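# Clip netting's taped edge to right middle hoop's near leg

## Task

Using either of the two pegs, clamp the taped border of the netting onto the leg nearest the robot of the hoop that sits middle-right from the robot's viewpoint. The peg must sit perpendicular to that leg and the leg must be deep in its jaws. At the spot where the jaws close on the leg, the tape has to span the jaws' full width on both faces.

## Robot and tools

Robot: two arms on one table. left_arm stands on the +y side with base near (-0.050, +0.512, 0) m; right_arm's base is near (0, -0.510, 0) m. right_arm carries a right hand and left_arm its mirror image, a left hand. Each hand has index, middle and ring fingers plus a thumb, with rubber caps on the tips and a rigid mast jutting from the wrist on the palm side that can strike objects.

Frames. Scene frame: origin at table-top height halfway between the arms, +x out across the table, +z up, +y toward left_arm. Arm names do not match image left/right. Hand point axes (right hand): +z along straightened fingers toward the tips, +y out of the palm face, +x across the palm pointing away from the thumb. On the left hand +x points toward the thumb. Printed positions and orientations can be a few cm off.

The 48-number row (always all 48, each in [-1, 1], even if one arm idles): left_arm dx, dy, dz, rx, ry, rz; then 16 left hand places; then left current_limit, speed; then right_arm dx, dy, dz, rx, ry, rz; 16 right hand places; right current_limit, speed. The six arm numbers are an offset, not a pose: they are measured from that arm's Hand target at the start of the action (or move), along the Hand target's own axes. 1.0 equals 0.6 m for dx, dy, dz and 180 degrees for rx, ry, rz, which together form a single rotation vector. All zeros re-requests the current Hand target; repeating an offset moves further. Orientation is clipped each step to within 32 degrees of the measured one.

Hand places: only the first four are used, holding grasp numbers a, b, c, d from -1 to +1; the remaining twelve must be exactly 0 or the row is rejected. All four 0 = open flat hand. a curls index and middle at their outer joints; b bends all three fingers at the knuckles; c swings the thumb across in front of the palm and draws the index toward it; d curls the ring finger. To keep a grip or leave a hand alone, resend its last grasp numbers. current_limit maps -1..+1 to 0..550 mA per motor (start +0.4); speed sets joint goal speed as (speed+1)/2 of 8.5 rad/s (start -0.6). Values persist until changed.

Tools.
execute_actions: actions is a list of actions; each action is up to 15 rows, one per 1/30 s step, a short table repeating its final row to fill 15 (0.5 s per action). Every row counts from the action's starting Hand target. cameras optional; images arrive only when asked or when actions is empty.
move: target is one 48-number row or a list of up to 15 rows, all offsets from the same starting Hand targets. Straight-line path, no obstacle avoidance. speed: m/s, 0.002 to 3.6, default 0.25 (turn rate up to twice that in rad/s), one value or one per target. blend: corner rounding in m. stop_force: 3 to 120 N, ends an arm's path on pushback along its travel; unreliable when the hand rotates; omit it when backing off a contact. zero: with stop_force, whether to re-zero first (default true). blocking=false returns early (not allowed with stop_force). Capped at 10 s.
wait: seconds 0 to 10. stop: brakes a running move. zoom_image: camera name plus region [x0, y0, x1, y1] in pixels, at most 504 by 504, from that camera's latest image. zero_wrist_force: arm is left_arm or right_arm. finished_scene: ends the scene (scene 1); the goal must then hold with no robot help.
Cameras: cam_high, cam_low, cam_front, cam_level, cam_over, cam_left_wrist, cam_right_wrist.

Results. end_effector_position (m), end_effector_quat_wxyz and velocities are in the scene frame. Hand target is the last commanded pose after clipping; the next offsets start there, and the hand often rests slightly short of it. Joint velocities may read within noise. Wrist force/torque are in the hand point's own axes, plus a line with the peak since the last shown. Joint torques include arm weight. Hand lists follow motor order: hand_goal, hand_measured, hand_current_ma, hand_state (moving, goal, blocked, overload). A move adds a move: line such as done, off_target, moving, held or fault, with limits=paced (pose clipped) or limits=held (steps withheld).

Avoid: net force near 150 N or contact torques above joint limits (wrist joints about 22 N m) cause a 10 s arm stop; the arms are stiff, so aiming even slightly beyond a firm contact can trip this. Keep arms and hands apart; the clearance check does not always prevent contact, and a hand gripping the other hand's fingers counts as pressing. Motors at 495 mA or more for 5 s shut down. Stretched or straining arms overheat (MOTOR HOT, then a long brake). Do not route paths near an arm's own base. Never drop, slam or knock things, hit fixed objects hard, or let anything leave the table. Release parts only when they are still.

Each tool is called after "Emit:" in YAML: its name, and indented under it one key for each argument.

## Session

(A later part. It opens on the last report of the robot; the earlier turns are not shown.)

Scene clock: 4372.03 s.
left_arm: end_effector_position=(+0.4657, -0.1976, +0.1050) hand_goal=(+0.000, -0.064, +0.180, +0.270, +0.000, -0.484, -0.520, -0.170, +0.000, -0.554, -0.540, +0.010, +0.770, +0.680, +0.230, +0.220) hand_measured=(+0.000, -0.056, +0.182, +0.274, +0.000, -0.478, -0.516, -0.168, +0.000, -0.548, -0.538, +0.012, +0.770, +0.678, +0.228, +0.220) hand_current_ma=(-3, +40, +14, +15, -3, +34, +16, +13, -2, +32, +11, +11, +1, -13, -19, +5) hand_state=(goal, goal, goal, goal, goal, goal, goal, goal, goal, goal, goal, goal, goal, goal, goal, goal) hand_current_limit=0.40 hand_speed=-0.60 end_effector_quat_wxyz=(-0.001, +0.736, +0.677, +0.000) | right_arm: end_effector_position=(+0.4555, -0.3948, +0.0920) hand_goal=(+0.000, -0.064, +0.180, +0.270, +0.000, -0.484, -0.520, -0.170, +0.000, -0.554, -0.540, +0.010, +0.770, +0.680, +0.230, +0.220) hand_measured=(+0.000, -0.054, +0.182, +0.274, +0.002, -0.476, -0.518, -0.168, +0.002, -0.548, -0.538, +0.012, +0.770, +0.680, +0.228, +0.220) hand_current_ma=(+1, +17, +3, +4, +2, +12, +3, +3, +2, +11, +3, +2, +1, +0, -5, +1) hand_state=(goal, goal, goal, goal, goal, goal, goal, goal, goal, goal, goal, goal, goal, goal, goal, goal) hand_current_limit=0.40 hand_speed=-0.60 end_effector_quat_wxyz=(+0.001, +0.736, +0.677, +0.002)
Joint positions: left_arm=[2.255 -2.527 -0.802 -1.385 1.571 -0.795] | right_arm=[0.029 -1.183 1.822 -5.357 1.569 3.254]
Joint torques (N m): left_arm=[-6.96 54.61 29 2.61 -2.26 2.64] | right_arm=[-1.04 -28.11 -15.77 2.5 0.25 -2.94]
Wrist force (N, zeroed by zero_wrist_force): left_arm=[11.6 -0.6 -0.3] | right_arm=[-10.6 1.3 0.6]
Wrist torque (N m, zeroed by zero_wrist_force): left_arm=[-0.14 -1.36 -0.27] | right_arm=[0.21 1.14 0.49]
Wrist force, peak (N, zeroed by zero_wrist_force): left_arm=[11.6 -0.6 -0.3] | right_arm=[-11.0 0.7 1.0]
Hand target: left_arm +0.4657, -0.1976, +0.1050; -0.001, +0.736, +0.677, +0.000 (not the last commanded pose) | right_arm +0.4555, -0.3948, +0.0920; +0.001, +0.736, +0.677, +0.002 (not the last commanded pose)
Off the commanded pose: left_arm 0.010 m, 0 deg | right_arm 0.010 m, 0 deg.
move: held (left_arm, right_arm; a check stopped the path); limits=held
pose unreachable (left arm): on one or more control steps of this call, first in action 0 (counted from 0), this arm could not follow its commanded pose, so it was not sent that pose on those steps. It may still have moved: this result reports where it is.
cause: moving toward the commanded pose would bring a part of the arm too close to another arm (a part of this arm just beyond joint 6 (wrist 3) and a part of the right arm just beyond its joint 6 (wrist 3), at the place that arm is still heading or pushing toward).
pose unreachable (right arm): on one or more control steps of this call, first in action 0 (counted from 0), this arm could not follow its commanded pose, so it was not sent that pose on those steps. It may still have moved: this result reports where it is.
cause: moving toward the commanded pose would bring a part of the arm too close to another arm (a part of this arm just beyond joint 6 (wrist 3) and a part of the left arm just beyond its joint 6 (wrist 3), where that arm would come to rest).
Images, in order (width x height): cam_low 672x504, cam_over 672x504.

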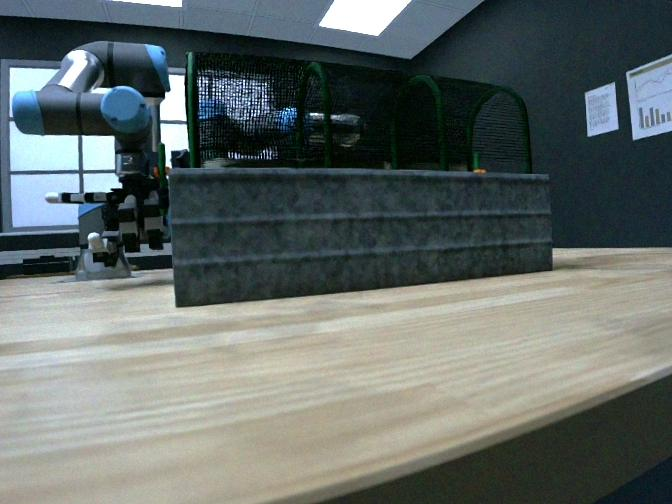

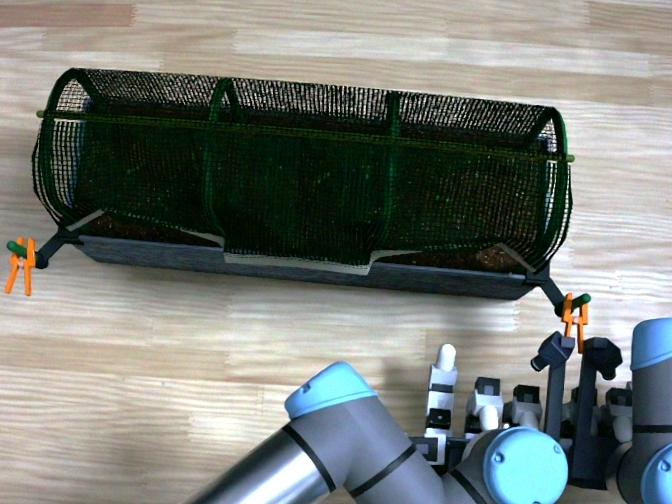

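Emit:
move:
  target: [0,-0.0167,0,0,0,0,0.6,0.7,0,0.7,0,0,0,0,0,0,0,0,0,0,0,0,0.4,-0.6,-0.0005,-0.0167,0,0,0,0,0.6,0.7,0,0.7,0,0,0,0,0,0,0,0,0,0,0,0,0.4,-0.6]
  speed: 0.008

Scene clock: 4386.07 s.
left_arm: end_effector_position=(+0.4648, -0.1975, +0.1049) hand_goal=(+0.000, -0.064, +0.180, +0.270, +0.000, -0.484, -0.520, -0.170, +0.000, -0.554, -0.540, +0.010, +0.770, +0.680, +0.230, +0.220) hand_measured=(+0.000, -0.056, +0.182, +0.274, +0.000, -0.478, -0.516, -0.168, +0.000, -0.548, -0.538, +0.012, +0.770, +0.678, +0.228, +0.220) hand_current_ma=(-3, +40, +14, +15, -3, +34, +16, +13, -2, +32, +11, +11, +1, -13, -19, +5) hand_state=(goal, goal, goal, goal, goal, goal, goal, goal, goal, goal, goal, goal, goal, goal, goal, goal) hand_current_limit=0.40 hand_speed=-0.60 end_effector_quat_wxyz=(-0.001, +0.736, +0.677, +0.000) | right_arm: end_effector_position=(+0.4555, -0.3948, +0.0920) hand_goal=(+0.000, -0.064, +0.180, +0.270, +0.000, -0.484, -0.520, -0.170, +0.000, -0.554, -0.540, +0.010, +0.770, +0.680, +0.230, +0.220) hand_measured=(+0.000, -0.054, +0.182, +0.274, +0.002, -0.476, -0.518, -0.168, +0.002, -0.548, -0.538, +0.012, +0.770, +0.680, +0.228, +0.220) hand_current_ma=(+1, +17, +3, +4, +2, +12, +3, +3, +2, +11, +3, +2, +1, +0, -5, +1) hand_state=(goal, goal, goal, goal, goal, goal, goal, goal, goal, goal, goal, goal, goal, goal, goal, goal) hand_current_limit=0.40 hand_speed=-0.60 end_effector_quat_wxyz=(+0.001, +0.736, +0.677, +0.002)
Joint positions: left_arm=[2.254 -2.525 -0.805 -1.384 1.571 -0.796] | right_arm=[0.029 -1.183 1.822 -5.357 1.569 3.254]
Joint torques (N m): left_arm=[-19.83 87.25 25.11 5.06 -2.34 -0.37] | right_arm=[0.44 -30.31 -16.19 2.13 0.26 -2.88]
Wrist force (N, zeroed by zero_wrist_force): left_arm=[10.3 2.2 0.6] | right_arm=[-11.2 -1.7 0.4]
Wrist torque (N m, zeroed by zero_wrist_force): left_arm=[0.20 -1.19 -0.54] | right_arm=[-0.13 1.23 0.29]
Wrist force, peak (N, zeroed by zero_wrist_force): left_arm=[11.6 -0.8 -0.3] | right_arm=[-11.3 -1.6 0.5]
Hand target: left_arm +0.4648, -0.1975, +0.1050; -0.001, +0.736, +0.677, +0.000 (not the last commanded pose) | right_arm +0.4555, -0.3948, +0.0920; +0.001, +0.736, +0.677, +0.002 (not the last commanded pose)
Off the commanded pose: left_arm 0.009 m, 0 deg | right_arm 0.010 m, 0 deg.
move: held (right_arm; a check stopped the path), off_target (left_arm; braked when a check withheld steps of right_arm); limits=held
pose unreachable (right arm): on one or more control steps of this call, first in action 0 (counted from 0), this arm could not follow its commanded pose, so it was not sent that pose on those steps. It may still have moved: this result reports where it is.
cause: moving toward the commanded pose would bring a part of the arm too close to another arm (a part of this arm just beyond joint 6 (wrist 3) and a part of the left arm just beyond its joint 6 (wrist 3), 5 mm apart when this arm was first held).

Emit:
move:
  target: [0,0,0,0,0,0,0.6,0.7,0,0.7,0,0,0,0,0,0,0,0,0,0,0,0,0.4,-0.6,-0.0013,-0.0017,0,0,0,0,0.6,0.7,0,0.7,0,0,0,0,0,0,0,0,0,0,0,0,0.4,-0.6]
  speed: 0.02

Emit:
move:
  target: [0,-0.015,0,0,0,0,0.6,0.7,0,0.7,0,0,0,0,0,0,0,0,0,0,0,0,0.4,-0.6,0,-0.015,0,0,0,0,0.6,0.7,0,0.7,0,0,0,0,0,0,0,0,0,0,0,0,0.4,-0.6]
  speed: 0.02
  cameras: ["cam_over","cam_low"]

Emit:
zoom_image:
  camera: "cam_over"
  region: [530, 280, 630, 380]

Emit:
zoom_image:
  camera: "cam_low"
  region: [128, 140, 188, 190]

Scene clock: 4402.57 s.
left_arm: end_effector_position=(+0.4648, -0.1975, +0.1050) hand_goal=(+0.000, -0.064, +0.180, +0.270, +0.000, -0.484, -0.520, -0.170, +0.000, -0.554, -0.540, +0.010, +0.770, +0.680, +0.230, +0.220) hand_measured=(+0.000, -0.056, +0.182, +0.274, +0.000, -0.478, -0.516, -0.168, +0.000, -0.548, -0.538, +0.012, +0.770, +0.678, +0.228, +0.220) hand_current_ma=(-3, +40, +14, +15, -3, +34, +16, +13, -2, +32, +11, +11, +1, -13, -19, +5) hand_state=(goal, goal, goal, goal, goal, goal, goal, goal, goal, goal, goal, goal, goal, goal, goal, goal) hand_current_limit=0.40 hand_speed=-0.60 end_effector_quat_wxyz=(-0.001, +0.736, +0.677, +0.000) | right_arm: end_effector_position=(+0.4544, -0.3955, +0.0920) hand_goal=(+0.000, -0.064, +0.180, +0.270, +0.000, -0.484, -0.520, -0.170, +0.000, -0.554, -0.540, +0.010, +0.770, +0.680, +0.230, +0.220) hand_measured=(+0.000, -0.054, +0.182, +0.274, +0.002, -0.476, -0.518, -0.168, +0.002, -0.548, -0.538, +0.012, +0.770, +0.680, +0.228, +0.220) hand_current_ma=(+1, +17, +3, +4, +2, +12, +3, +3, +2, +11, +3, +2, +1, +0, -5, +1) hand_state=(goal, goal, goal, goal, goal, goal, goal, goal, goal, goal, goal, goal, goal, goal, goal, goal) hand_current_limit=0.40 hand_speed=-0.60 end_effector_quat_wxyz=(+0.001, +0.736, +0.677, +0.002)
Joint positions: left_arm=[2.254 -2.525 -0.805 -1.384 1.571 -0.796] | right_arm=[0.027 -1.185 1.826 -5.359 1.569 3.253]
Joint torques (N m): left_arm=[-13.76 86.08 34.7 1.31 -2.09 2.93] | right_arm=[-2.81 -39.12 -5.87 1.24 0 -3.04]
Wrist force (N, zeroed by zero_wrist_force): left_arm=[10.9 -3.3 -0.2] | right_arm=[-9.4 3.9 0.4]
Wrist torque (N m, zeroed by zero_wrist_force): left_arm=[-0.46 -1.28 -0.10] | right_arm=[0.53 1.01 0.82]
Wrist force, peak (N, zeroed by zero_wrist_force): left_arm=[11.3 -3.6 -0.5] | right_arm=[-11.5 -1.9 0.5]
Hand target: left_arm +0.4648, -0.1975, +0.1050; -0.001, +0.736, +0.677, +0.000 | right_arm +0.4544, -0.3955, +0.0920; +0.001, +0.736, +0.677, +0.002
Off the commanded pose: left_arm 0.000 m, 0 deg | right_arm 0.000 m, 0 deg.
move: done

Scene clock: 4403.30 s.
left_arm: end_effector_position=(+0.4557, -0.1968, +0.1051) hand_goal=(+0.000, -0.064, +0.180, +0.270, +0.000, -0.484, -0.520, -0.170, +0.000, -0.554, -0.540, +0.010, +0.770, +0.680, +0.230, +0.220) hand_measured=(+0.000, -0.056, +0.182, +0.274, +0.000, -0.478, -0.516, -0.168, +0.000, -0.548, -0.538, +0.012, +0.770, +0.678, +0.228, +0.220) hand_current_ma=(-3, +40, +14, +15, -3, +34, +16, +13, -2, +32, +11, +11, +1, -13, -19, +5) hand_state=(goal, goal, goal, goal, goal, goal, goal, goal, goal, goal, goal, goal, goal, goal, goal, goal) hand_current_limit=0.40 hand_speed=-0.60 end_effector_quat_wxyz=(-0.001, +0.736, +0.677, +0.000) | right_arm: end_effector_position=(+0.4453, -0.3948, +0.0920) hand_goal=(+0.000, -0.064, +0.180, +0.270, +0.000, -0.484, -0.520, -0.170, +0.000, -0.554, -0.540, +0.010, +0.770, +0.680, +0.230, +0.220) hand_measured=(+0.000, -0.054, +0.182, +0.274, +0.002, -0.476, -0.518, -0.168, +0.002, -0.548, -0.538, +0.012, +0.770, +0.680, +0.228, +0.220) hand_current_ma=(+1, +17, +3, +4, +2, +12, +3, +3, +2, +11, +3, +2, +1, +0, -5, +1) hand_state=(goal, goal, goal, goal, goal, goal, goal, goal, goal, goal, goal, goal, goal, goal, goal, goal) hand_current_limit=0.40 hand_speed=-0.60 end_effector_quat_wxyz=(+0.001, +0.736, +0.677, +0.003)
Joint positions: left_arm=[2.246 -2.508 -0.837 -1.369 1.571 -0.804] | right_arm=[0.03 -1.202 1.852 -5.367 1.569 3.255]
Joint torques (N m): left_arm=[-1.95 62.93 36.1 3.72 -2.4 1.23] | right_arm=[13.31 -19.3 -22.65 2.71 0.52 -0.44]
Wrist force (N, zeroed by zero_wrist_force): left_arm=[11.1 -2.3 -0.8] | right_arm=[-9.5 3.1 0.3]
Wrist torque (N m, zeroed by zero_wrist_force): left_arm=[-0.31 -1.30 -0.15] | right_arm=[0.45 1.03 0.60]
Wrist force, peak (N, zeroed by zero_wrist_force): left_arm=[11.3 -3.2 -0.6] | right_arm=[-9.5 4.3 0.8]
Hand target: left_arm +0.4558, -0.1968, +0.1050; -0.001, +0.736, +0.677, +0.000 | right_arm +0.4454, -0.3948, +0.0920; +0.001, +0.736, +0.677, +0.002
Off the commanded pose: left_arm 0.000 m, 0 deg | right_arm 0.000 m, 0 deg.
move: done
Images, in order (width x height): cam_low 672x504, cam_over 672x504.

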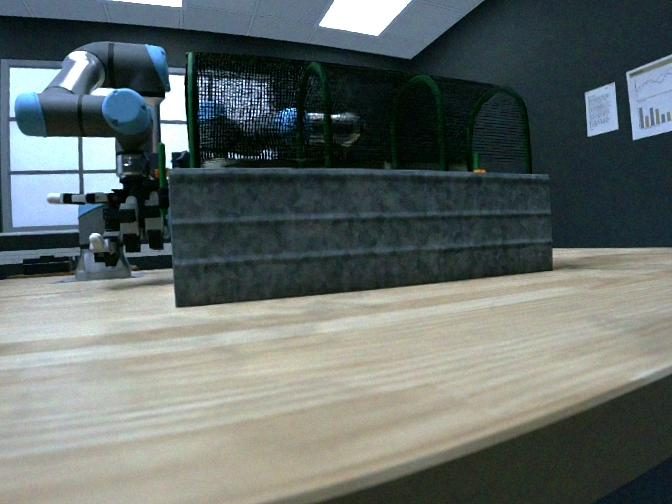

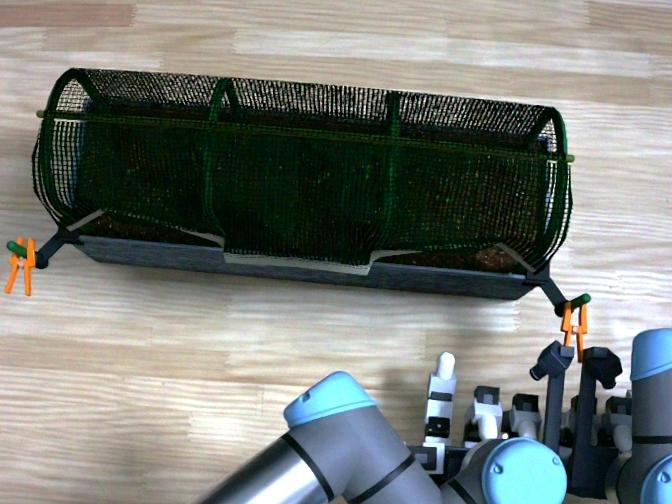

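Scaled by 5.040 from the camera's 672x504 image, which has a finer 960x720 frame.

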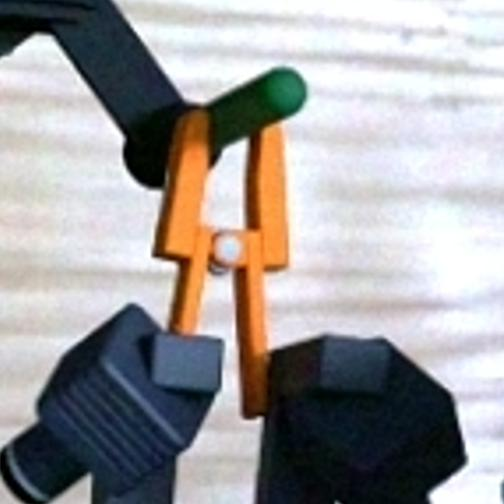

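Scaled by 8.400 from the camera's 672x504 image, which has a finer 960x720 frame.

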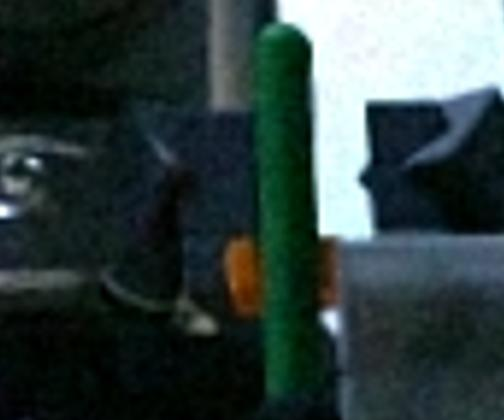

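Emit:
move:
  target: [0,-0.0167,0,0,0,0,0.6,0.7,0,0.7,0,0,0,0,0,0,0,0,0,0,0,0,0.4,-0.6,-0.0003,-0.0167,0,0,0,0,0.6,0.7,0,0.7,0,0,0,0,0,0,0,0,0,0,0,0,0.4,-0.6]
  speed: 0.02
  cameras: ["cam_over","cam_low"]

Emit:
zoom_image:
  camera: "cam_over"
  region: [530, 290, 630, 390]

Emit:
zoom_image:
  camera: "cam_low"
  region: [128, 140, 188, 190]

Scene clock: 4413.13 s.
left_arm: end_effector_position=(+0.4457, -0.1959, +0.1051) hand_goal=(+0.000, -0.064, +0.180, +0.270, +0.000, -0.484, -0.520, -0.170, +0.000, -0.554, -0.540, +0.010, +0.770, +0.680, +0.230, +0.220) hand_measured=(+0.000, -0.056, +0.182, +0.274, +0.000, -0.478, -0.516, -0.168, +0.000, -0.548, -0.538, +0.012, +0.770, +0.678, +0.228, +0.220) hand_current_ma=(-3, +40, +14, +15, -3, +34, +16, +13, -2, +32, +11, +11, +1, -13, -19, +5) hand_state=(goal, goal, goal, goal, goal, goal, goal, goal, goal, goal, goal, goal, goal, goal, goal, goal) hand_current_limit=0.40 hand_speed=-0.60 end_effector_quat_wxyz=(-0.001, +0.736, +0.677, +0.000) | right_arm: end_effector_position=(+0.4353, -0.3941, +0.0919) hand_goal=(+0.000, -0.064, +0.180, +0.270, +0.000, -0.484, -0.520, -0.170, +0.000, -0.554, -0.540, +0.010, +0.770, +0.680, +0.230, +0.220) hand_measured=(+0.000, -0.054, +0.182, +0.274, +0.002, -0.476, -0.518, -0.168, +0.002, -0.548, -0.538, +0.012, +0.770, +0.680, +0.228, +0.220) hand_current_ma=(+1, +17, +3, +4, +2, +12, +3, +3, +2, +11, +3, +2, +1, +0, -5, +1) hand_state=(goal, goal, goal, goal, goal, goal, goal, goal, goal, goal, goal, goal, goal, goal, goal, goal) hand_current_limit=0.40 hand_speed=-0.60 end_effector_quat_wxyz=(+0.001, +0.736, +0.677, +0.003)
Joint positions: left_arm=[2.237 -2.491 -0.87 -1.353 1.571 -0.812] | right_arm=[0.033 -1.221 1.88 -5.376 1.569 3.258]
Joint torques (N m): left_arm=[-3.31 62.77 35.52 3.7 -2.3 1.44] | right_arm=[12.87 -17.24 -23.01 2.28 0.34 -0.45]
Wrist force (N, zeroed by zero_wrist_force): left_arm=[10.8 0.2 -0.4] | right_arm=[-10.7 0.3 0.8]
Wrist torque (N m, zeroed by zero_wrist_force): left_arm=[0.00 -1.30 -0.35] | right_arm=[0.13 1.15 0.42]
Wrist force, peak (N, zeroed by zero_wrist_force): left_arm=[11.1 -2.9 0.1] | right_arm=[-11.0 -0.1 0.7]
Hand target: left_arm +0.4458, -0.1959, +0.1050; -0.001, +0.736, +0.677, +0.000 | right_arm +0.4354, -0.3941, +0.0919; +0.001, +0.736, +0.677, +0.002
Off the commanded pose: left_arm 0.000 m, 0 deg | right_arm 0.000 m, 0 deg.
move: done
Images, in order (width x height): cam_low 672x504, cam_over 672x504.

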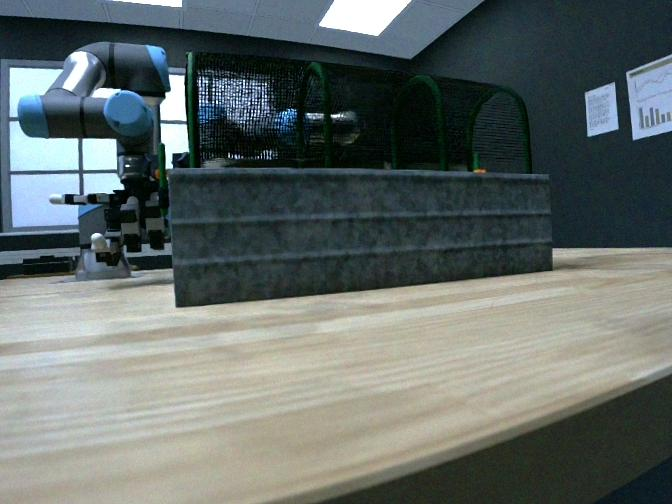

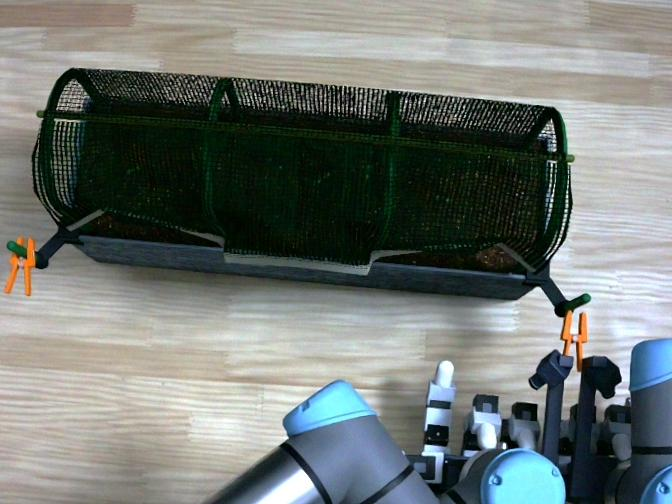

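Scaled by 5.040 from the camera's 672x504 image, which has a finer 960x720 frame.

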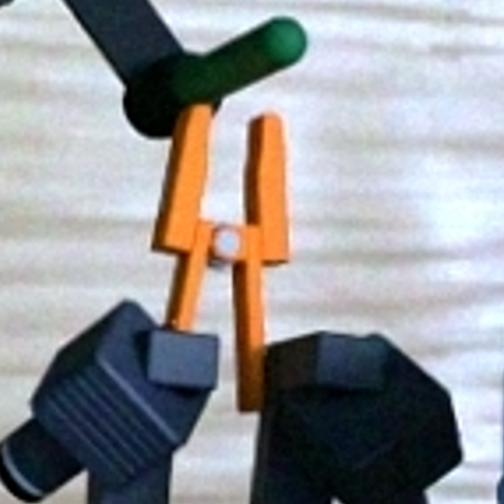

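Scaled by 8.400 from the camera's 672x504 image, which has a finer 960x720 frame.

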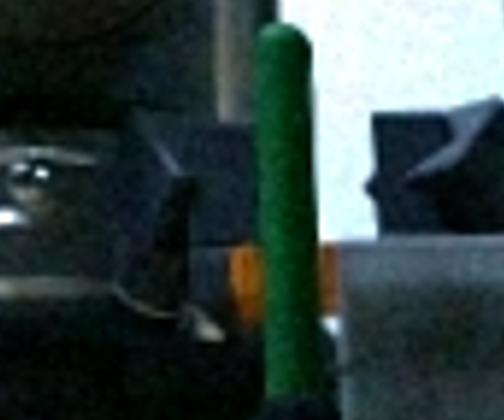

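Emit:
move:
  target: [0,-0.02,0,0,0,0,0.6,0.7,0,0.7,0,0,0,0,0,0,0,0,0,0,0,0,0.4,-0.6,-0.0002,-0.02,0,0,0,0,0.6,0.7,0,0.7,0,0,0,0,0,0,0,0,0,0,0,0,0.4,-0.6]
  speed: 0.03

Emit:
move:
  target: [0.05,0,0.0022,0,0,0,0.6,0.7,0,0.7,0,0,0,0,0,0,0,0,0,0,0,0,0.4,-0.6,0.05,0,0.0014,0,0,0,0.6,0.7,0,0.7,0,0,0,0,0,0,0,0,0,0,0,0,0.4,-0.6]
  speed: 0.03
  cameras: ["cam_over","cam_low","cam_level"]

Emit:
zoom_image:
  camera: "cam_over"
  region: [520, 290, 620, 390]

Scene clock: 4436.70 s.
left_arm: end_effector_position=(+0.4338, -0.1950, +0.1052) hand_goal=(+0.000, -0.064, +0.180, +0.270, +0.000, -0.484, -0.520, -0.170, +0.000, -0.554, -0.540, +0.010, +0.770, +0.680, +0.230, +0.220) hand_measured=(+0.000, -0.056, +0.182, +0.274, +0.000, -0.478, -0.516, -0.168, +0.000, -0.548, -0.538, +0.012, +0.770, +0.678, +0.228, +0.220) hand_current_ma=(-3, +40, +14, +15, -3, +34, +16, +13, -2, +32, +11, +11, +1, -13, -19, +5) hand_state=(goal, goal, goal, goal, goal, goal, goal, goal, goal, goal, goal, goal, goal, goal, goal, goal) hand_current_limit=0.40 hand_speed=-0.60 end_effector_quat_wxyz=(-0.001, +0.736, +0.677, +0.000) | right_arm: end_effector_position=(+0.4234, -0.3932, +0.0919) hand_goal=(+0.000, -0.064, +0.180, +0.270, +0.000, -0.484, -0.520, -0.170, +0.000, -0.554, -0.540, +0.010, +0.770, +0.680, +0.230, +0.220) hand_measured=(+0.000, -0.054, +0.182, +0.274, +0.002, -0.476, -0.518, -0.168, +0.002, -0.548, -0.538, +0.012, +0.770, +0.680, +0.228, +0.220) hand_current_ma=(+1, +17, +3, +4, +2, +12, +3, +3, +2, +11, +3, +2, +1, +0, -5, +1) hand_state=(goal, goal, goal, goal, goal, goal, goal, goal, goal, goal, goal, goal, goal, goal, goal, goal) hand_current_limit=0.40 hand_speed=-0.60 end_effector_quat_wxyz=(+0.001, +0.736, +0.677, +0.003)
Joint positions: left_arm=[2.227 -2.471 -0.907 -1.336 1.571 -0.823] | right_arm=[0.037 -1.243 1.912 -5.387 1.569 3.262]
Joint torques (N m): left_arm=[-2.81 54.3 34.43 1.91 -2.17 2.73] | right_arm=[10.89 -17.31 -22.8 2.65 0.29 -0.99]
Wrist force (N, zeroed by zero_wrist_force): left_arm=[10.9 0.3 -0.7] | right_arm=[-10.7 0.1 0.3]
Wrist torque (N m, zeroed by zero_wrist_force): left_arm=[-0.01 -1.31 -0.39] | right_arm=[0.10 1.18 0.39]
Wrist force, peak (N, zeroed by zero_wrist_force): left_arm=[11.2 0.2 -0.7] | right_arm=[-11.0 0.1 0.9]
Hand target: left_arm +0.4339, -0.1949, +0.1050; -0.001, +0.736, +0.677, +0.000 | right_arm +0.4234, -0.3932, +0.0918; +0.001, +0.736, +0.677, +0.002
Off the commanded pose: left_arm 0.000 m, 0 deg | right_arm 0.000 m, 0 deg.
move: done

Scene clock: 4437.20 s.
left_arm: end_effector_position=(+0.4341, -0.1927, +0.1052) hand_goal=(+0.000, -0.064, +0.180, +0.270, +0.000, -0.484, -0.520, -0.170, +0.000, -0.554, -0.540, +0.010, +0.770, +0.680, +0.230, +0.220) hand_measured=(+0.000, -0.056, +0.182, +0.274, +0.000, -0.478, -0.516, -0.168, +0.000, -0.548, -0.538, +0.012, +0.770, +0.678, +0.228, +0.220) hand_current_ma=(-3, +40, +14, +15, -3, +34, +16, +13, -2, +32, +11, +11, +1, -13, -19, +5) hand_state=(goal, goal, goal, goal, goal, goal, goal, goal, goal, goal, goal, goal, goal, goal, goal, goal) hand_current_limit=0.40 hand_speed=-0.60 end_effector_quat_wxyz=(+0.000, +0.736, +0.677, +0.000) | right_arm: end_effector_position=(+0.4234, -0.3932, +0.0919) hand_goal=(+0.000, -0.064, +0.180, +0.270, +0.000, -0.484, -0.520, -0.170, +0.000, -0.554, -0.540, +0.010, +0.770, +0.680, +0.230, +0.220) hand_measured=(+0.000, -0.054, +0.182, +0.274, +0.002, -0.476, -0.518, -0.168, +0.002, -0.548, -0.538, +0.012, +0.770, +0.680, +0.228, +0.220) hand_current_ma=(+1, +17, +3, +4, +2, +12, +3, +3, +2, +11, +3, +2, +1, +0, -5, +1) hand_state=(goal, goal, goal, goal, goal, goal, goal, goal, goal, goal, goal, goal, goal, goal, goal, goal) hand_current_limit=0.40 hand_speed=-0.60 end_effector_quat_wxyz=(+0.001, +0.736, +0.677, +0.003)
Joint positions: left_arm=[2.229 -2.465 -0.918 -1.331 1.571 -0.821] | right_arm=[0.037 -1.243 1.912 -5.387 1.569 3.262]
Joint torques (N m): left_arm=[-8.54 44.19 35.39 0.64 -2.1 -0.05] | right_arm=[12.65 -19.06 -19.82 2.7 0.28 -0.43]
Wrist force (N, zeroed by zero_wrist_force): left_arm=[10.3 -0.1 -0.4] | right_arm=[-9.9 0.3 0.6]
Wrist torque (N m, zeroed by zero_wrist_force): left_arm=[-0.07 -1.24 -0.48] | right_arm=[0.09 1.09 0.40]
Wrist force, peak (N, zeroed by zero_wrist_force): left_arm=[10.9 0.7 -0.5] | right_arm=[-10.7 -0.1 0.5]
Hand target: left_arm +0.4341, -0.1927, +0.1049; -0.001, +0.736, +0.677, +0.000 (not the last commanded pose) | right_arm +0.4234, -0.3932, +0.0919; +0.001, +0.736, +0.677, +0.003 (not the last commanded pose)
Off the commanded pose: left_arm 0.028 m, 0 deg | right_arm 0.030 m, 0 deg.
move: held (right_arm; a check stopped the path), off_target (left_arm; braked when a check withheld steps of right_arm); limits=held
pose unreachable (right arm): on one or more control steps of this call, first in action 0 (counted from 0), this arm could not follow its commanded pose, so it was not sent that pose on those steps. It may still have moved: this result reports where it is.
cause: moving toward the commanded pose would bring a part of the arm too close to another arm (a part of this arm just beyond joint 6 (wrist 3) and a part of the left arm just beyond its joint 6 (wrist 3), 6 mm apart when this arm was first held).
Images, in order (width x height): cam_low 672x504, cam_level 672x504, cam_over 672x504.

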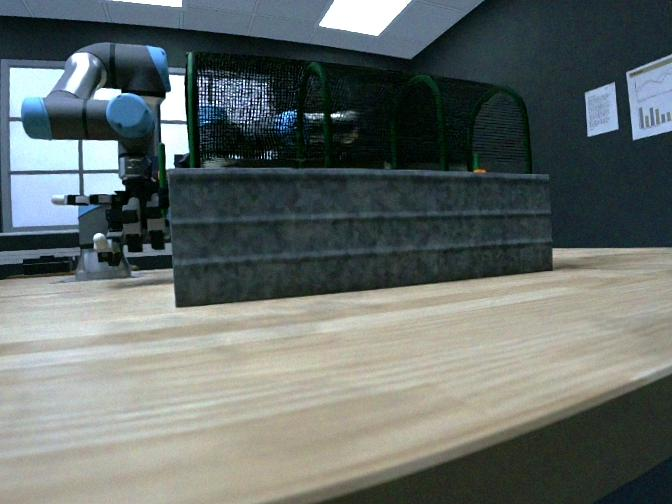

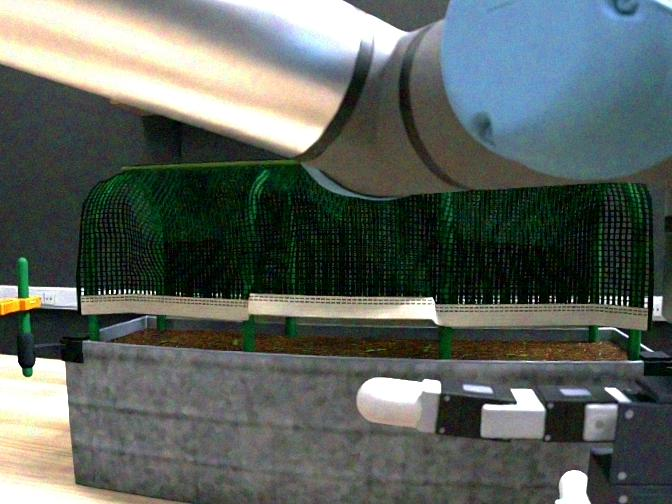

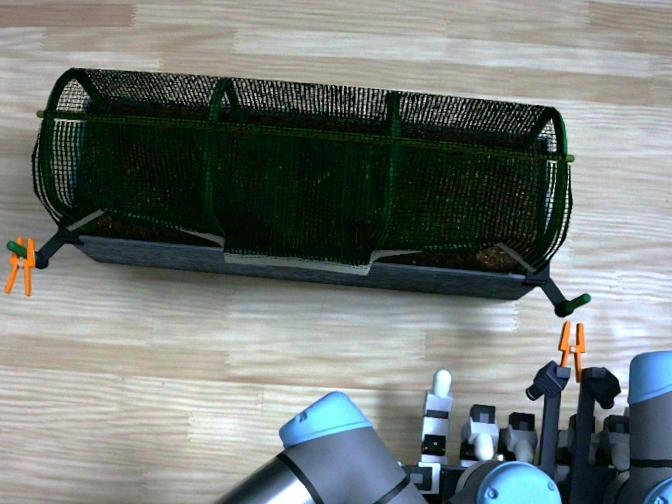

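Scaled by 5.040 from the camera's 672x504 image, which has a finer 960x720 frame.

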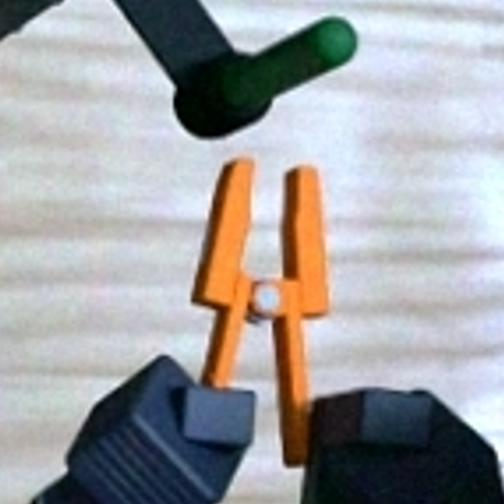

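Emit:
move:
  target: [0.0833,0,0.0037,0,0,0,0.6,0.7,0,0.7,0,0,0,0,0,0,0,0,0,0,0,0,0.4,-0.6,0.0833,0,0.0022,0,0,0,0.6,0.7,0,0.7,0,0,0,0,0,0,0,0,0,0,0,0,0.4,-0.6]
  speed: 0.01
  cameras: ["cam_over","cam_level"]

Scene clock: 4451.13 s.
left_arm: end_effector_position=(+0.4382, -0.1428, +0.1028) hand_goal=(+0.000, -0.064, +0.180, +0.270, +0.000, -0.484, -0.520, -0.170, +0.000, -0.554, -0.540, +0.010, +0.770, +0.680, +0.230, +0.220) hand_measured=(+0.000, -0.056, +0.182, +0.274, +0.000, -0.478, -0.516, -0.168, +0.000, -0.548, -0.538, +0.012, +0.770, +0.678, +0.228, +0.220) hand_current_ma=(-3, +40, +14, +15, -3, +34, +16, +13, -2, +32, +11, +11, +1, -13, -19, +5) hand_state=(goal, goal, goal, goal, goal, goal, goal, goal, goal, goal, goal, goal, goal, goal, goal, goal) hand_current_limit=0.40 hand_speed=-0.60 end_effector_quat_wxyz=(-0.001, +0.736, +0.677, +0.000) | right_arm: end_effector_position=(+0.4276, -0.3433, +0.0907) hand_goal=(+0.000, -0.064, +0.180, +0.270, +0.000, -0.484, -0.520, -0.170, +0.000, -0.554, -0.540, +0.010, +0.770, +0.680, +0.230, +0.220) hand_measured=(+0.000, -0.054, +0.182, +0.274, +0.002, -0.476, -0.518, -0.168, +0.002, -0.548, -0.538, +0.012, +0.770, +0.680, +0.228, +0.220) hand_current_ma=(+1, +17, +3, +4, +2, +12, +3, +3, +2, +11, +3, +2, +1, +0, -5, +1) hand_state=(goal, goal, goal, goal, goal, goal, goal, goal, goal, goal, goal, goal, goal, goal, goal, goal) hand_current_limit=0.40 hand_speed=-0.60 end_effector_quat_wxyz=(+0.001, +0.736, +0.677, +0.003)
Joint positions: left_arm=[2.273 -2.357 -1.124 -1.233 1.571 -0.777] | right_arm=[0.174 -1.187 1.833 -5.364 1.57 3.399]
Joint torques (N m): left_arm=[-4.78 65 32 4.41 1.23 2.71] | right_arm=[-2.42 -27.73 -14.7 3.36 0.54 -2.69]
Wrist force (N, zeroed by zero_wrist_force): left_arm=[10.6 0.2 -0.2] | right_arm=[-10.0 0.0 0.3]
Wrist torque (N m, zeroed by zero_wrist_force): left_arm=[-0.04 -1.20 -0.46] | right_arm=[0.04 1.11 0.36]
Wrist force, peak (N, zeroed by zero_wrist_force): left_arm=[10.8 0.0 -0.4] | right_arm=[-10.4 0.3 0.4]
Hand target: left_arm +0.4382, -0.1429, +0.1028; -0.001, +0.736, +0.677, +0.000 | right_arm +0.4276, -0.3434, +0.0907; +0.001, +0.736, +0.677, +0.003
Off the commanded pose: left_arm 0.000 m, 0 deg | right_arm 0.000 m, 0 deg.
move: done
Images, in order (width x height): cam_level 672x504, cam_over 672x504.

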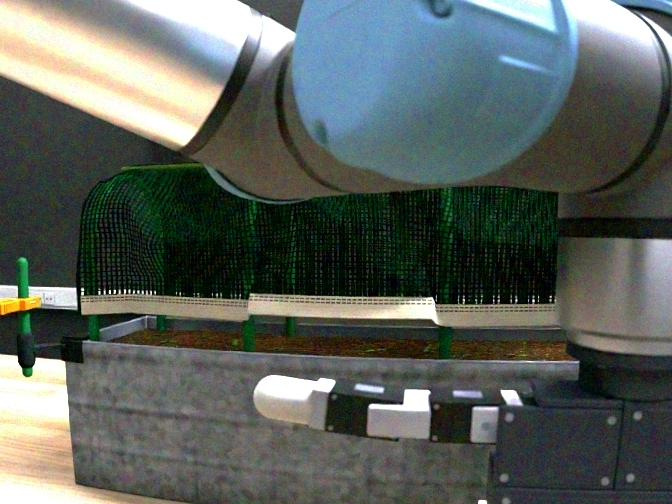

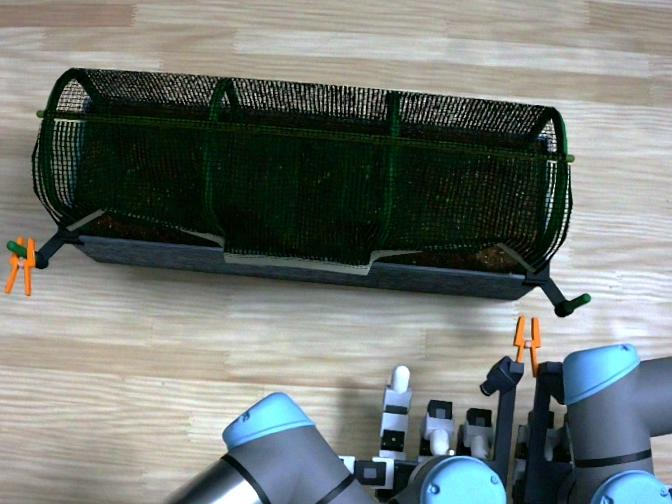

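Emit:
move:
  target: [0.14,0,0.0063,0,0,0,0.6,0.7,0,0.7,0,0,0,0,0,0,0,0,0,0,0,0,0.4,-0.6,0.14,0,0.0037,0,0,0,0.6,0.7,0,0.7,0,0,0,0,0,0,0,0,0,0,0,0,0.4,-0.6]
  speed: 0.012
  cameras: ["cam_over","cam_level"]

Emit:
zoom_image:
  camera: "cam_over"
  region: [420, 290, 520, 390]

Scene clock: 4464.40 s.
left_arm: end_effector_position=(+0.4452, -0.0590, +0.0991) hand_goal=(+0.000, -0.064, +0.180, +0.270, +0.000, -0.484, -0.520, -0.170, +0.000, -0.554, -0.540, +0.010, +0.770, +0.680, +0.230, +0.220) hand_measured=(+0.000, -0.056, +0.182, +0.274, +0.000, -0.478, -0.516, -0.168, +0.000, -0.548, -0.538, +0.012, +0.770, +0.678, +0.228, +0.220) hand_current_ma=(-3, +40, +14, +15, -3, +34, +16, +13, -2, +32, +11, +11, +1, -13, -19, +5) hand_state=(goal, goal, goal, goal, goal, goal, goal, goal, goal, goal, goal, goal, goal, goal, goal, goal) hand_current_limit=0.40 hand_speed=-0.60 end_effector_quat_wxyz=(-0.001, +0.736, +0.677, +0.000) | right_arm: end_effector_position=(+0.4346, -0.2595, +0.0886) hand_goal=(+0.000, -0.064, +0.180, +0.270, +0.000, -0.484, -0.520, -0.170, +0.000, -0.554, -0.540, +0.010, +0.770, +0.680, +0.230, +0.220) hand_measured=(+0.000, -0.054, +0.182, +0.274, +0.002, -0.476, -0.518, -0.168, +0.002, -0.548, -0.538, +0.012, +0.770, +0.680, +0.228, +0.220) hand_current_ma=(+1, +17, +3, +4, +2, +12, +3, +3, +2, +11, +3, +2, +1, +0, -5, +1) hand_state=(goal, goal, goal, goal, goal, goal, goal, goal, goal, goal, goal, goal, goal, goal, goal, goal) hand_current_limit=0.40 hand_speed=-0.60 end_effector_quat_wxyz=(+0.001, +0.736, +0.677, +0.003)
Joint positions: left_arm=[2.358 -2.206 -1.4 -1.108 1.571 -0.692] | right_arm=[0.371 -1.076 1.665 -5.307 1.571 3.596]
Joint torques (N m): left_arm=[-8.75 59.24 30.97 4.52 0.96 2.29] | right_arm=[-3.11 -35.78 -8.6 2.4 0.63 -2.56]
Wrist force (N, zeroed by zero_wrist_force): left_arm=[10.5 0.6 0.0] | right_arm=[-10.4 -0.1 0.2]
Wrist torque (N m, zeroed by zero_wrist_force): left_arm=[0.06 -1.21 -0.53] | right_arm=[0.03 1.16 0.35]
Wrist force, peak (N, zeroed by zero_wrist_force): left_arm=[11.0 0.4 -0.2] | right_arm=[-10.9 0.1 0.6]
Hand target: left_arm +0.4452, -0.0591, +0.0991; -0.001, +0.736, +0.677, +0.000 | right_arm +0.4346, -0.2597, +0.0886; +0.001, +0.736, +0.677, +0.003
Off the commanded pose: left_arm 0.000 m, 0 deg | right_arm 0.000 m, 0 deg.
move: done
Images, in order (width x height): cam_level 672x504, cam_over 672x504.

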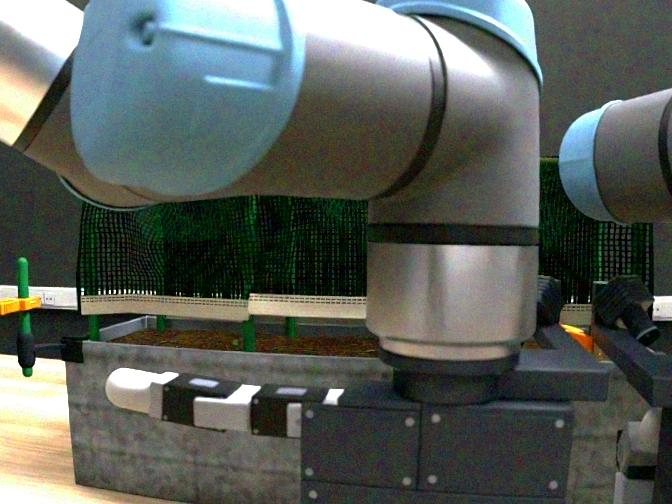

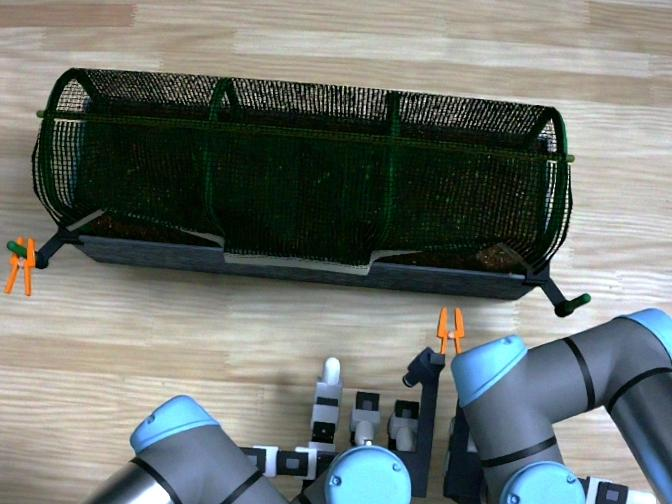

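Scaled by 5.040 from the camera's 672x504 image, which has a finer 960x720 frame.

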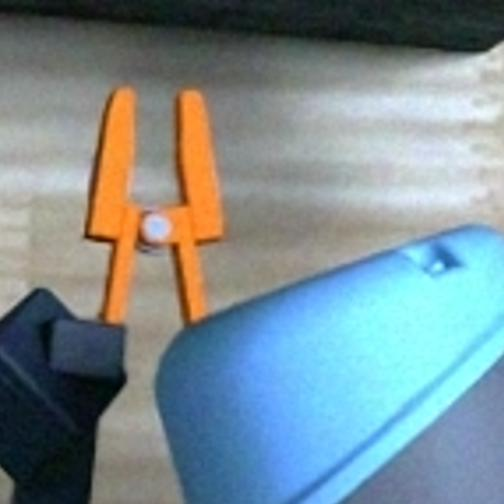

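Emit:
move:
  target: [0.12,0,0.0055,0,0,0,0.6,0.7,0,0.7,0,0,0,0,0,0,0,0,0,0,0,0,0.4,-0.6,0.12,0,0.0035,0,0,0,0.6,0.7,0,0.7,0,0,0,0,0,0,0,0,0,0,0,0,0.4,-0.6]
  speed: 0.012
  cameras: ["cam_over","cam_level"]

Emit:
zoom_image:
  camera: "cam_over"
  region: [340, 240, 440, 340]

Emit:
zoom_image:
  camera: "cam_level"
  region: [380, 240, 540, 400]

Scene clock: 4481.23 s.
left_arm: end_effector_position=(+0.4512, +0.0127, +0.0959) hand_goal=(+0.000, -0.064, +0.180, +0.270, +0.000, -0.484, -0.520, -0.170, +0.000, -0.554, -0.540, +0.010, +0.770, +0.680, +0.230, +0.220) hand_measured=(+0.000, -0.056, +0.182, +0.274, +0.000, -0.478, -0.516, -0.168, +0.000, -0.548, -0.538, +0.012, +0.770, +0.678, +0.228, +0.220) hand_current_ma=(-3, +40, +14, +15, -3, +34, +16, +13, -2, +32, +11, +11, +1, -13, -19, +5) hand_state=(goal, goal, goal, goal, goal, goal, goal, goal, goal, goal, goal, goal, goal, goal, goal, goal) hand_current_limit=0.40 hand_speed=-0.60 end_effector_quat_wxyz=(-0.001, +0.736, +0.677, +0.000) | right_arm: end_effector_position=(+0.4406, -0.1878, +0.0867) hand_goal=(+0.000, -0.064, +0.180, +0.270, +0.000, -0.484, -0.520, -0.170, +0.000, -0.554, -0.540, +0.010, +0.770, +0.680, +0.230, +0.220) hand_measured=(+0.000, -0.054, +0.182, +0.274, +0.002, -0.476, -0.518, -0.168, +0.002, -0.548, -0.538, +0.012, +0.770, +0.680, +0.228, +0.220) hand_current_ma=(+1, +17, +3, +4, +2, +12, +3, +3, +2, +11, +3, +2, +1, +0, -5, +1) hand_state=(goal, goal, goal, goal, goal, goal, goal, goal, goal, goal, goal, goal, goal, goal, goal, goal) hand_current_limit=0.40 hand_speed=-0.60 end_effector_quat_wxyz=(+0.001, +0.736, +0.677, +0.003)
Joint positions: left_arm=[2.443 -2.096 -1.594 -1.024 1.571 -0.607] | right_arm=[0.508 -0.964 1.486 -5.239 1.572 3.733]
Joint torques (N m): left_arm=[-7.53 53.93 28.61 4.73 0.99 2.01] | right_arm=[1.02 -40.05 -6.57 1.82 0.66 -2.07]
Wrist force (N, zeroed by zero_wrist_force): left_arm=[11.0 0.4 -0.1] | right_arm=[-10.6 0.1 0.0]
Wrist torque (N m, zeroed by zero_wrist_force): left_arm=[0.03 -1.27 -0.53] | right_arm=[0.06 1.19 0.37]
Wrist force, peak (N, zeroed by zero_wrist_force): left_arm=[11.3 0.7 -0.1] | right_arm=[-11.0 0.0 0.6]
Hand target: left_arm +0.4512, +0.0126, +0.0959; -0.001, +0.736, +0.677, +0.000 | right_arm +0.4406, -0.1879, +0.0867; +0.001, +0.736, +0.677, +0.003
Off the commanded pose: left_arm 0.000 m, 0 deg | right_arm 0.000 m, 0 deg.
move: done
Images, in order (width x height): cam_level 672x504, cam_over 672x504.

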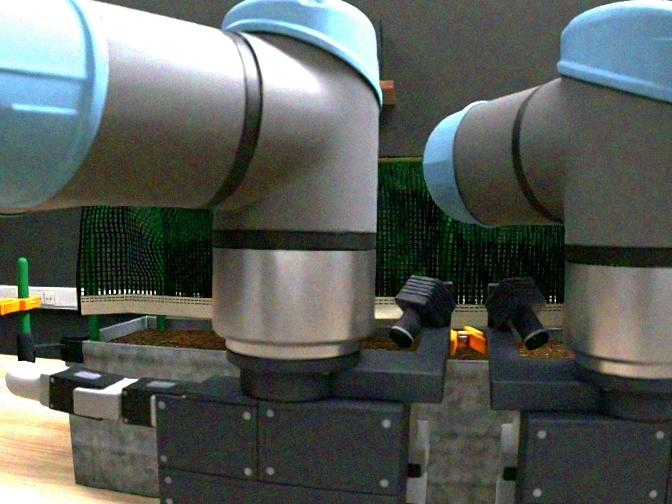

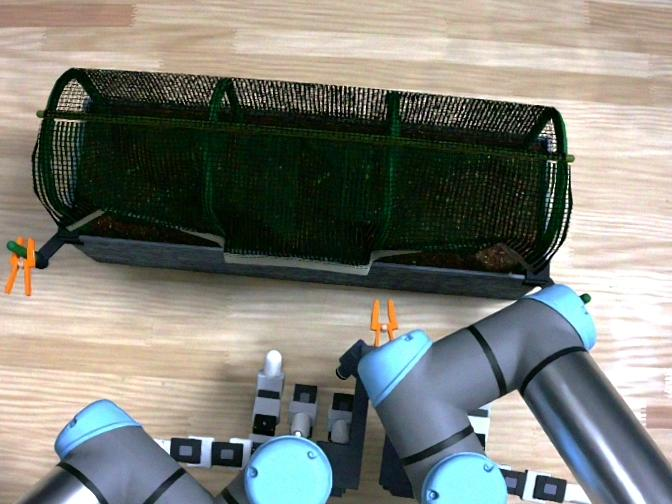

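Scaled by 5.040 from the camera's 672x504 image, which has a finer 960x720 frame.

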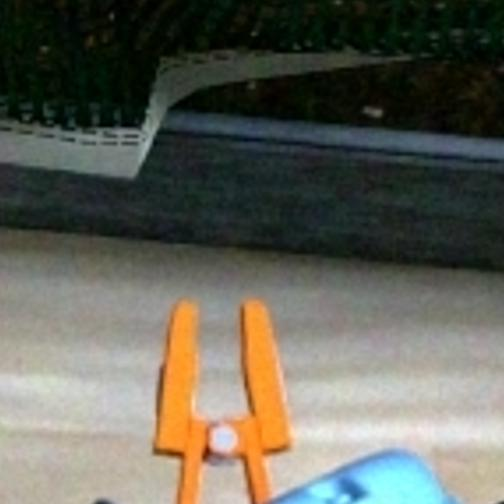

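Scaled by 3.150 from the camera's 672x504 image, which has a finer 960x720 frame.

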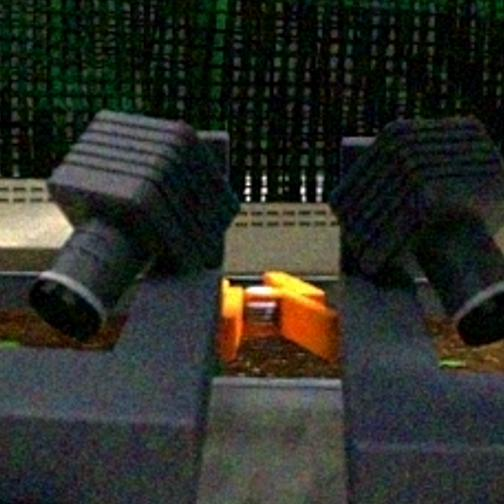

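Emit:
execute_actions:
  actions: []
  cameras: ["cam_front","cam_high","cam_left_wrist","cam_right_wrist","cam_low"]

Scene clock: 4500.53 s.
left_arm: end_effector_position=(+0.4512, +0.0126, +0.0959) hand_goal=(+0.000, -0.064, +0.180, +0.270, +0.000, -0.484, -0.520, -0.170, +0.000, -0.554, -0.540, +0.010, +0.770, +0.680, +0.230, +0.220) hand_measured=(+0.000, -0.056, +0.182, +0.274, +0.000, -0.478, -0.516, -0.168, +0.000, -0.548, -0.538, +0.012, +0.770, +0.678, +0.228, +0.220) hand_current_ma=(-3, +40, +14, +15, -3, +34, +16, +13, -2, +32, +11, +11, +1, -13, -19, +5) hand_state=(goal, goal, goal, goal, goal, goal, goal, goal, goal, goal, goal, goal, goal, goal, goal, goal) hand_current_limit=0.40 hand_speed=-0.60 end_effector_quat_wxyz=(-0.001, +0.736, +0.677, +0.000) | right_arm: end_effector_position=(+0.4406, -0.1879, +0.0867) hand_goal=(+0.000, -0.064, +0.180, +0.270, +0.000, -0.484, -0.520, -0.170, +0.000, -0.554, -0.540, +0.010, +0.770, +0.680, +0.230, +0.220) hand_measured=(+0.000, -0.054, +0.182, +0.274, +0.002, -0.476, -0.518, -0.168, +0.002, -0.548, -0.538, +0.012, +0.770, +0.680, +0.228, +0.220) hand_current_ma=(+1, +17, +3, +4, +2, +12, +3, +3, +2, +11, +3, +2, +1, +0, -5, +1) hand_state=(goal, goal, goal, goal, goal, goal, goal, goal, goal, goal, goal, goal, goal, goal, goal, goal) hand_current_limit=0.40 hand_speed=-0.60 end_effector_quat_wxyz=(+0.001, +0.736, +0.677, +0.003)
Joint positions: left_arm=[2.442 -2.097 -1.593 -1.024 1.571 -0.607] | right_arm=[0.508 -0.965 1.486 -5.239 1.572 3.733]
Joint velocities: within noise
Joint torques (N m): left_arm=[-10.94 24.36 33.33 1.05 -0.32 -0.69] | right_arm=[-5.6 -55.06 -5.14 0.63 0.31 -2.85]
Wrist force (N, zeroed by zero_wrist_force): left_arm=[10.6 0.2 0.6] | right_arm=[-10.7 -0.1 0.4]
Wrist torque (N m, zeroed by zero_wrist_force): left_arm=[-0.01 -1.25 -0.52] | right_arm=[0.04 1.17 0.41]
Wrist force, peak (N, zeroed by zero_wrist_force): left_arm=[11.1 0.3 -0.1] | right_arm=[-10.9 0.1 0.4]
Hand target: left_arm +0.4512, +0.0126, +0.0959; -0.001, +0.736, +0.677, +0.000 | right_arm +0.4406, -0.1879, +0.0867; +0.001, +0.736, +0.677, +0.003
Off the commanded pose: left_arm 0.000 m, 0 deg | right_arm 0.000 m, 0 deg.
Images, in order (width x height): cam_high 672x504, cam_low 672x504, cam_front 672x504, cam_left_wrist 672x504, cam_right_wrist 672x504.

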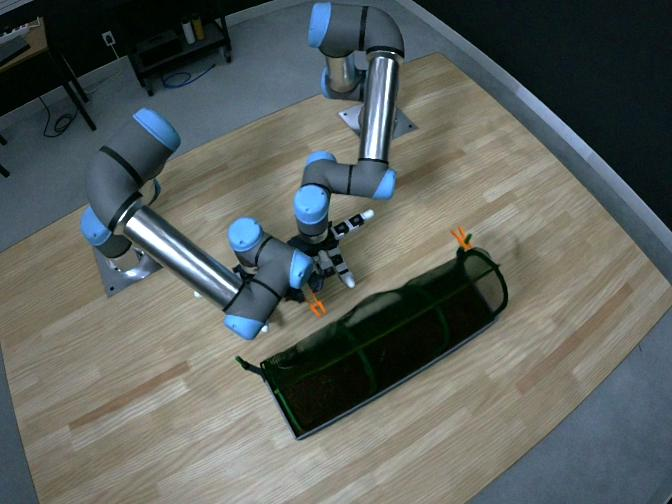

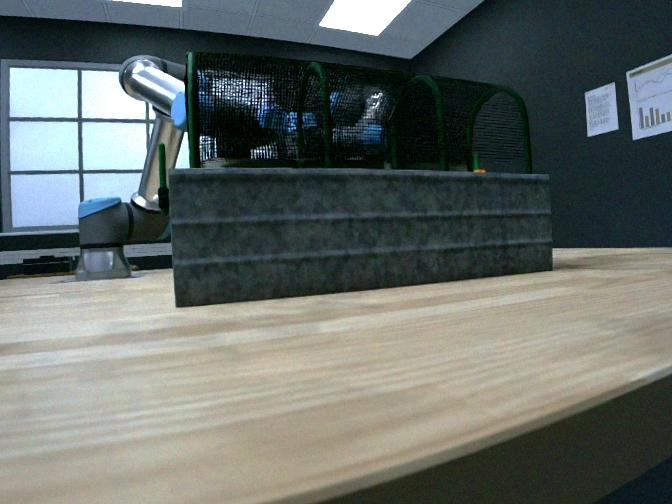

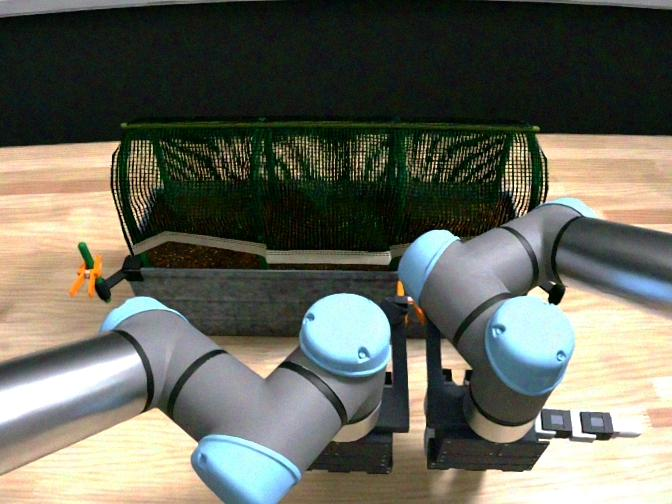

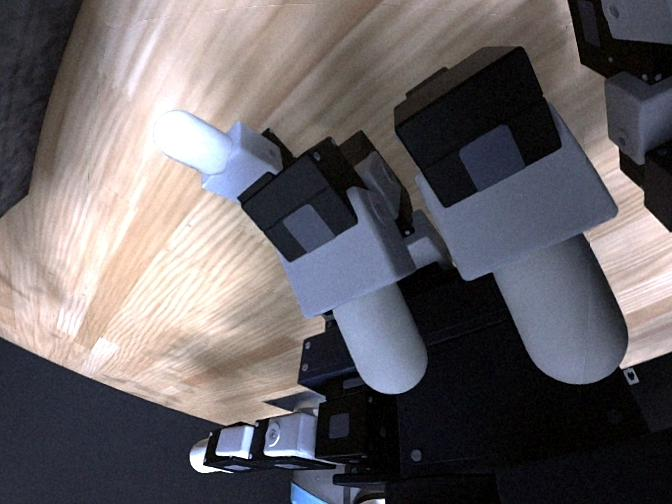

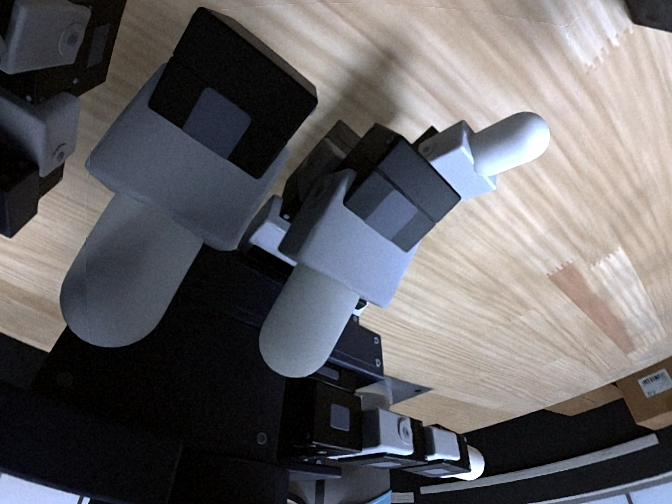

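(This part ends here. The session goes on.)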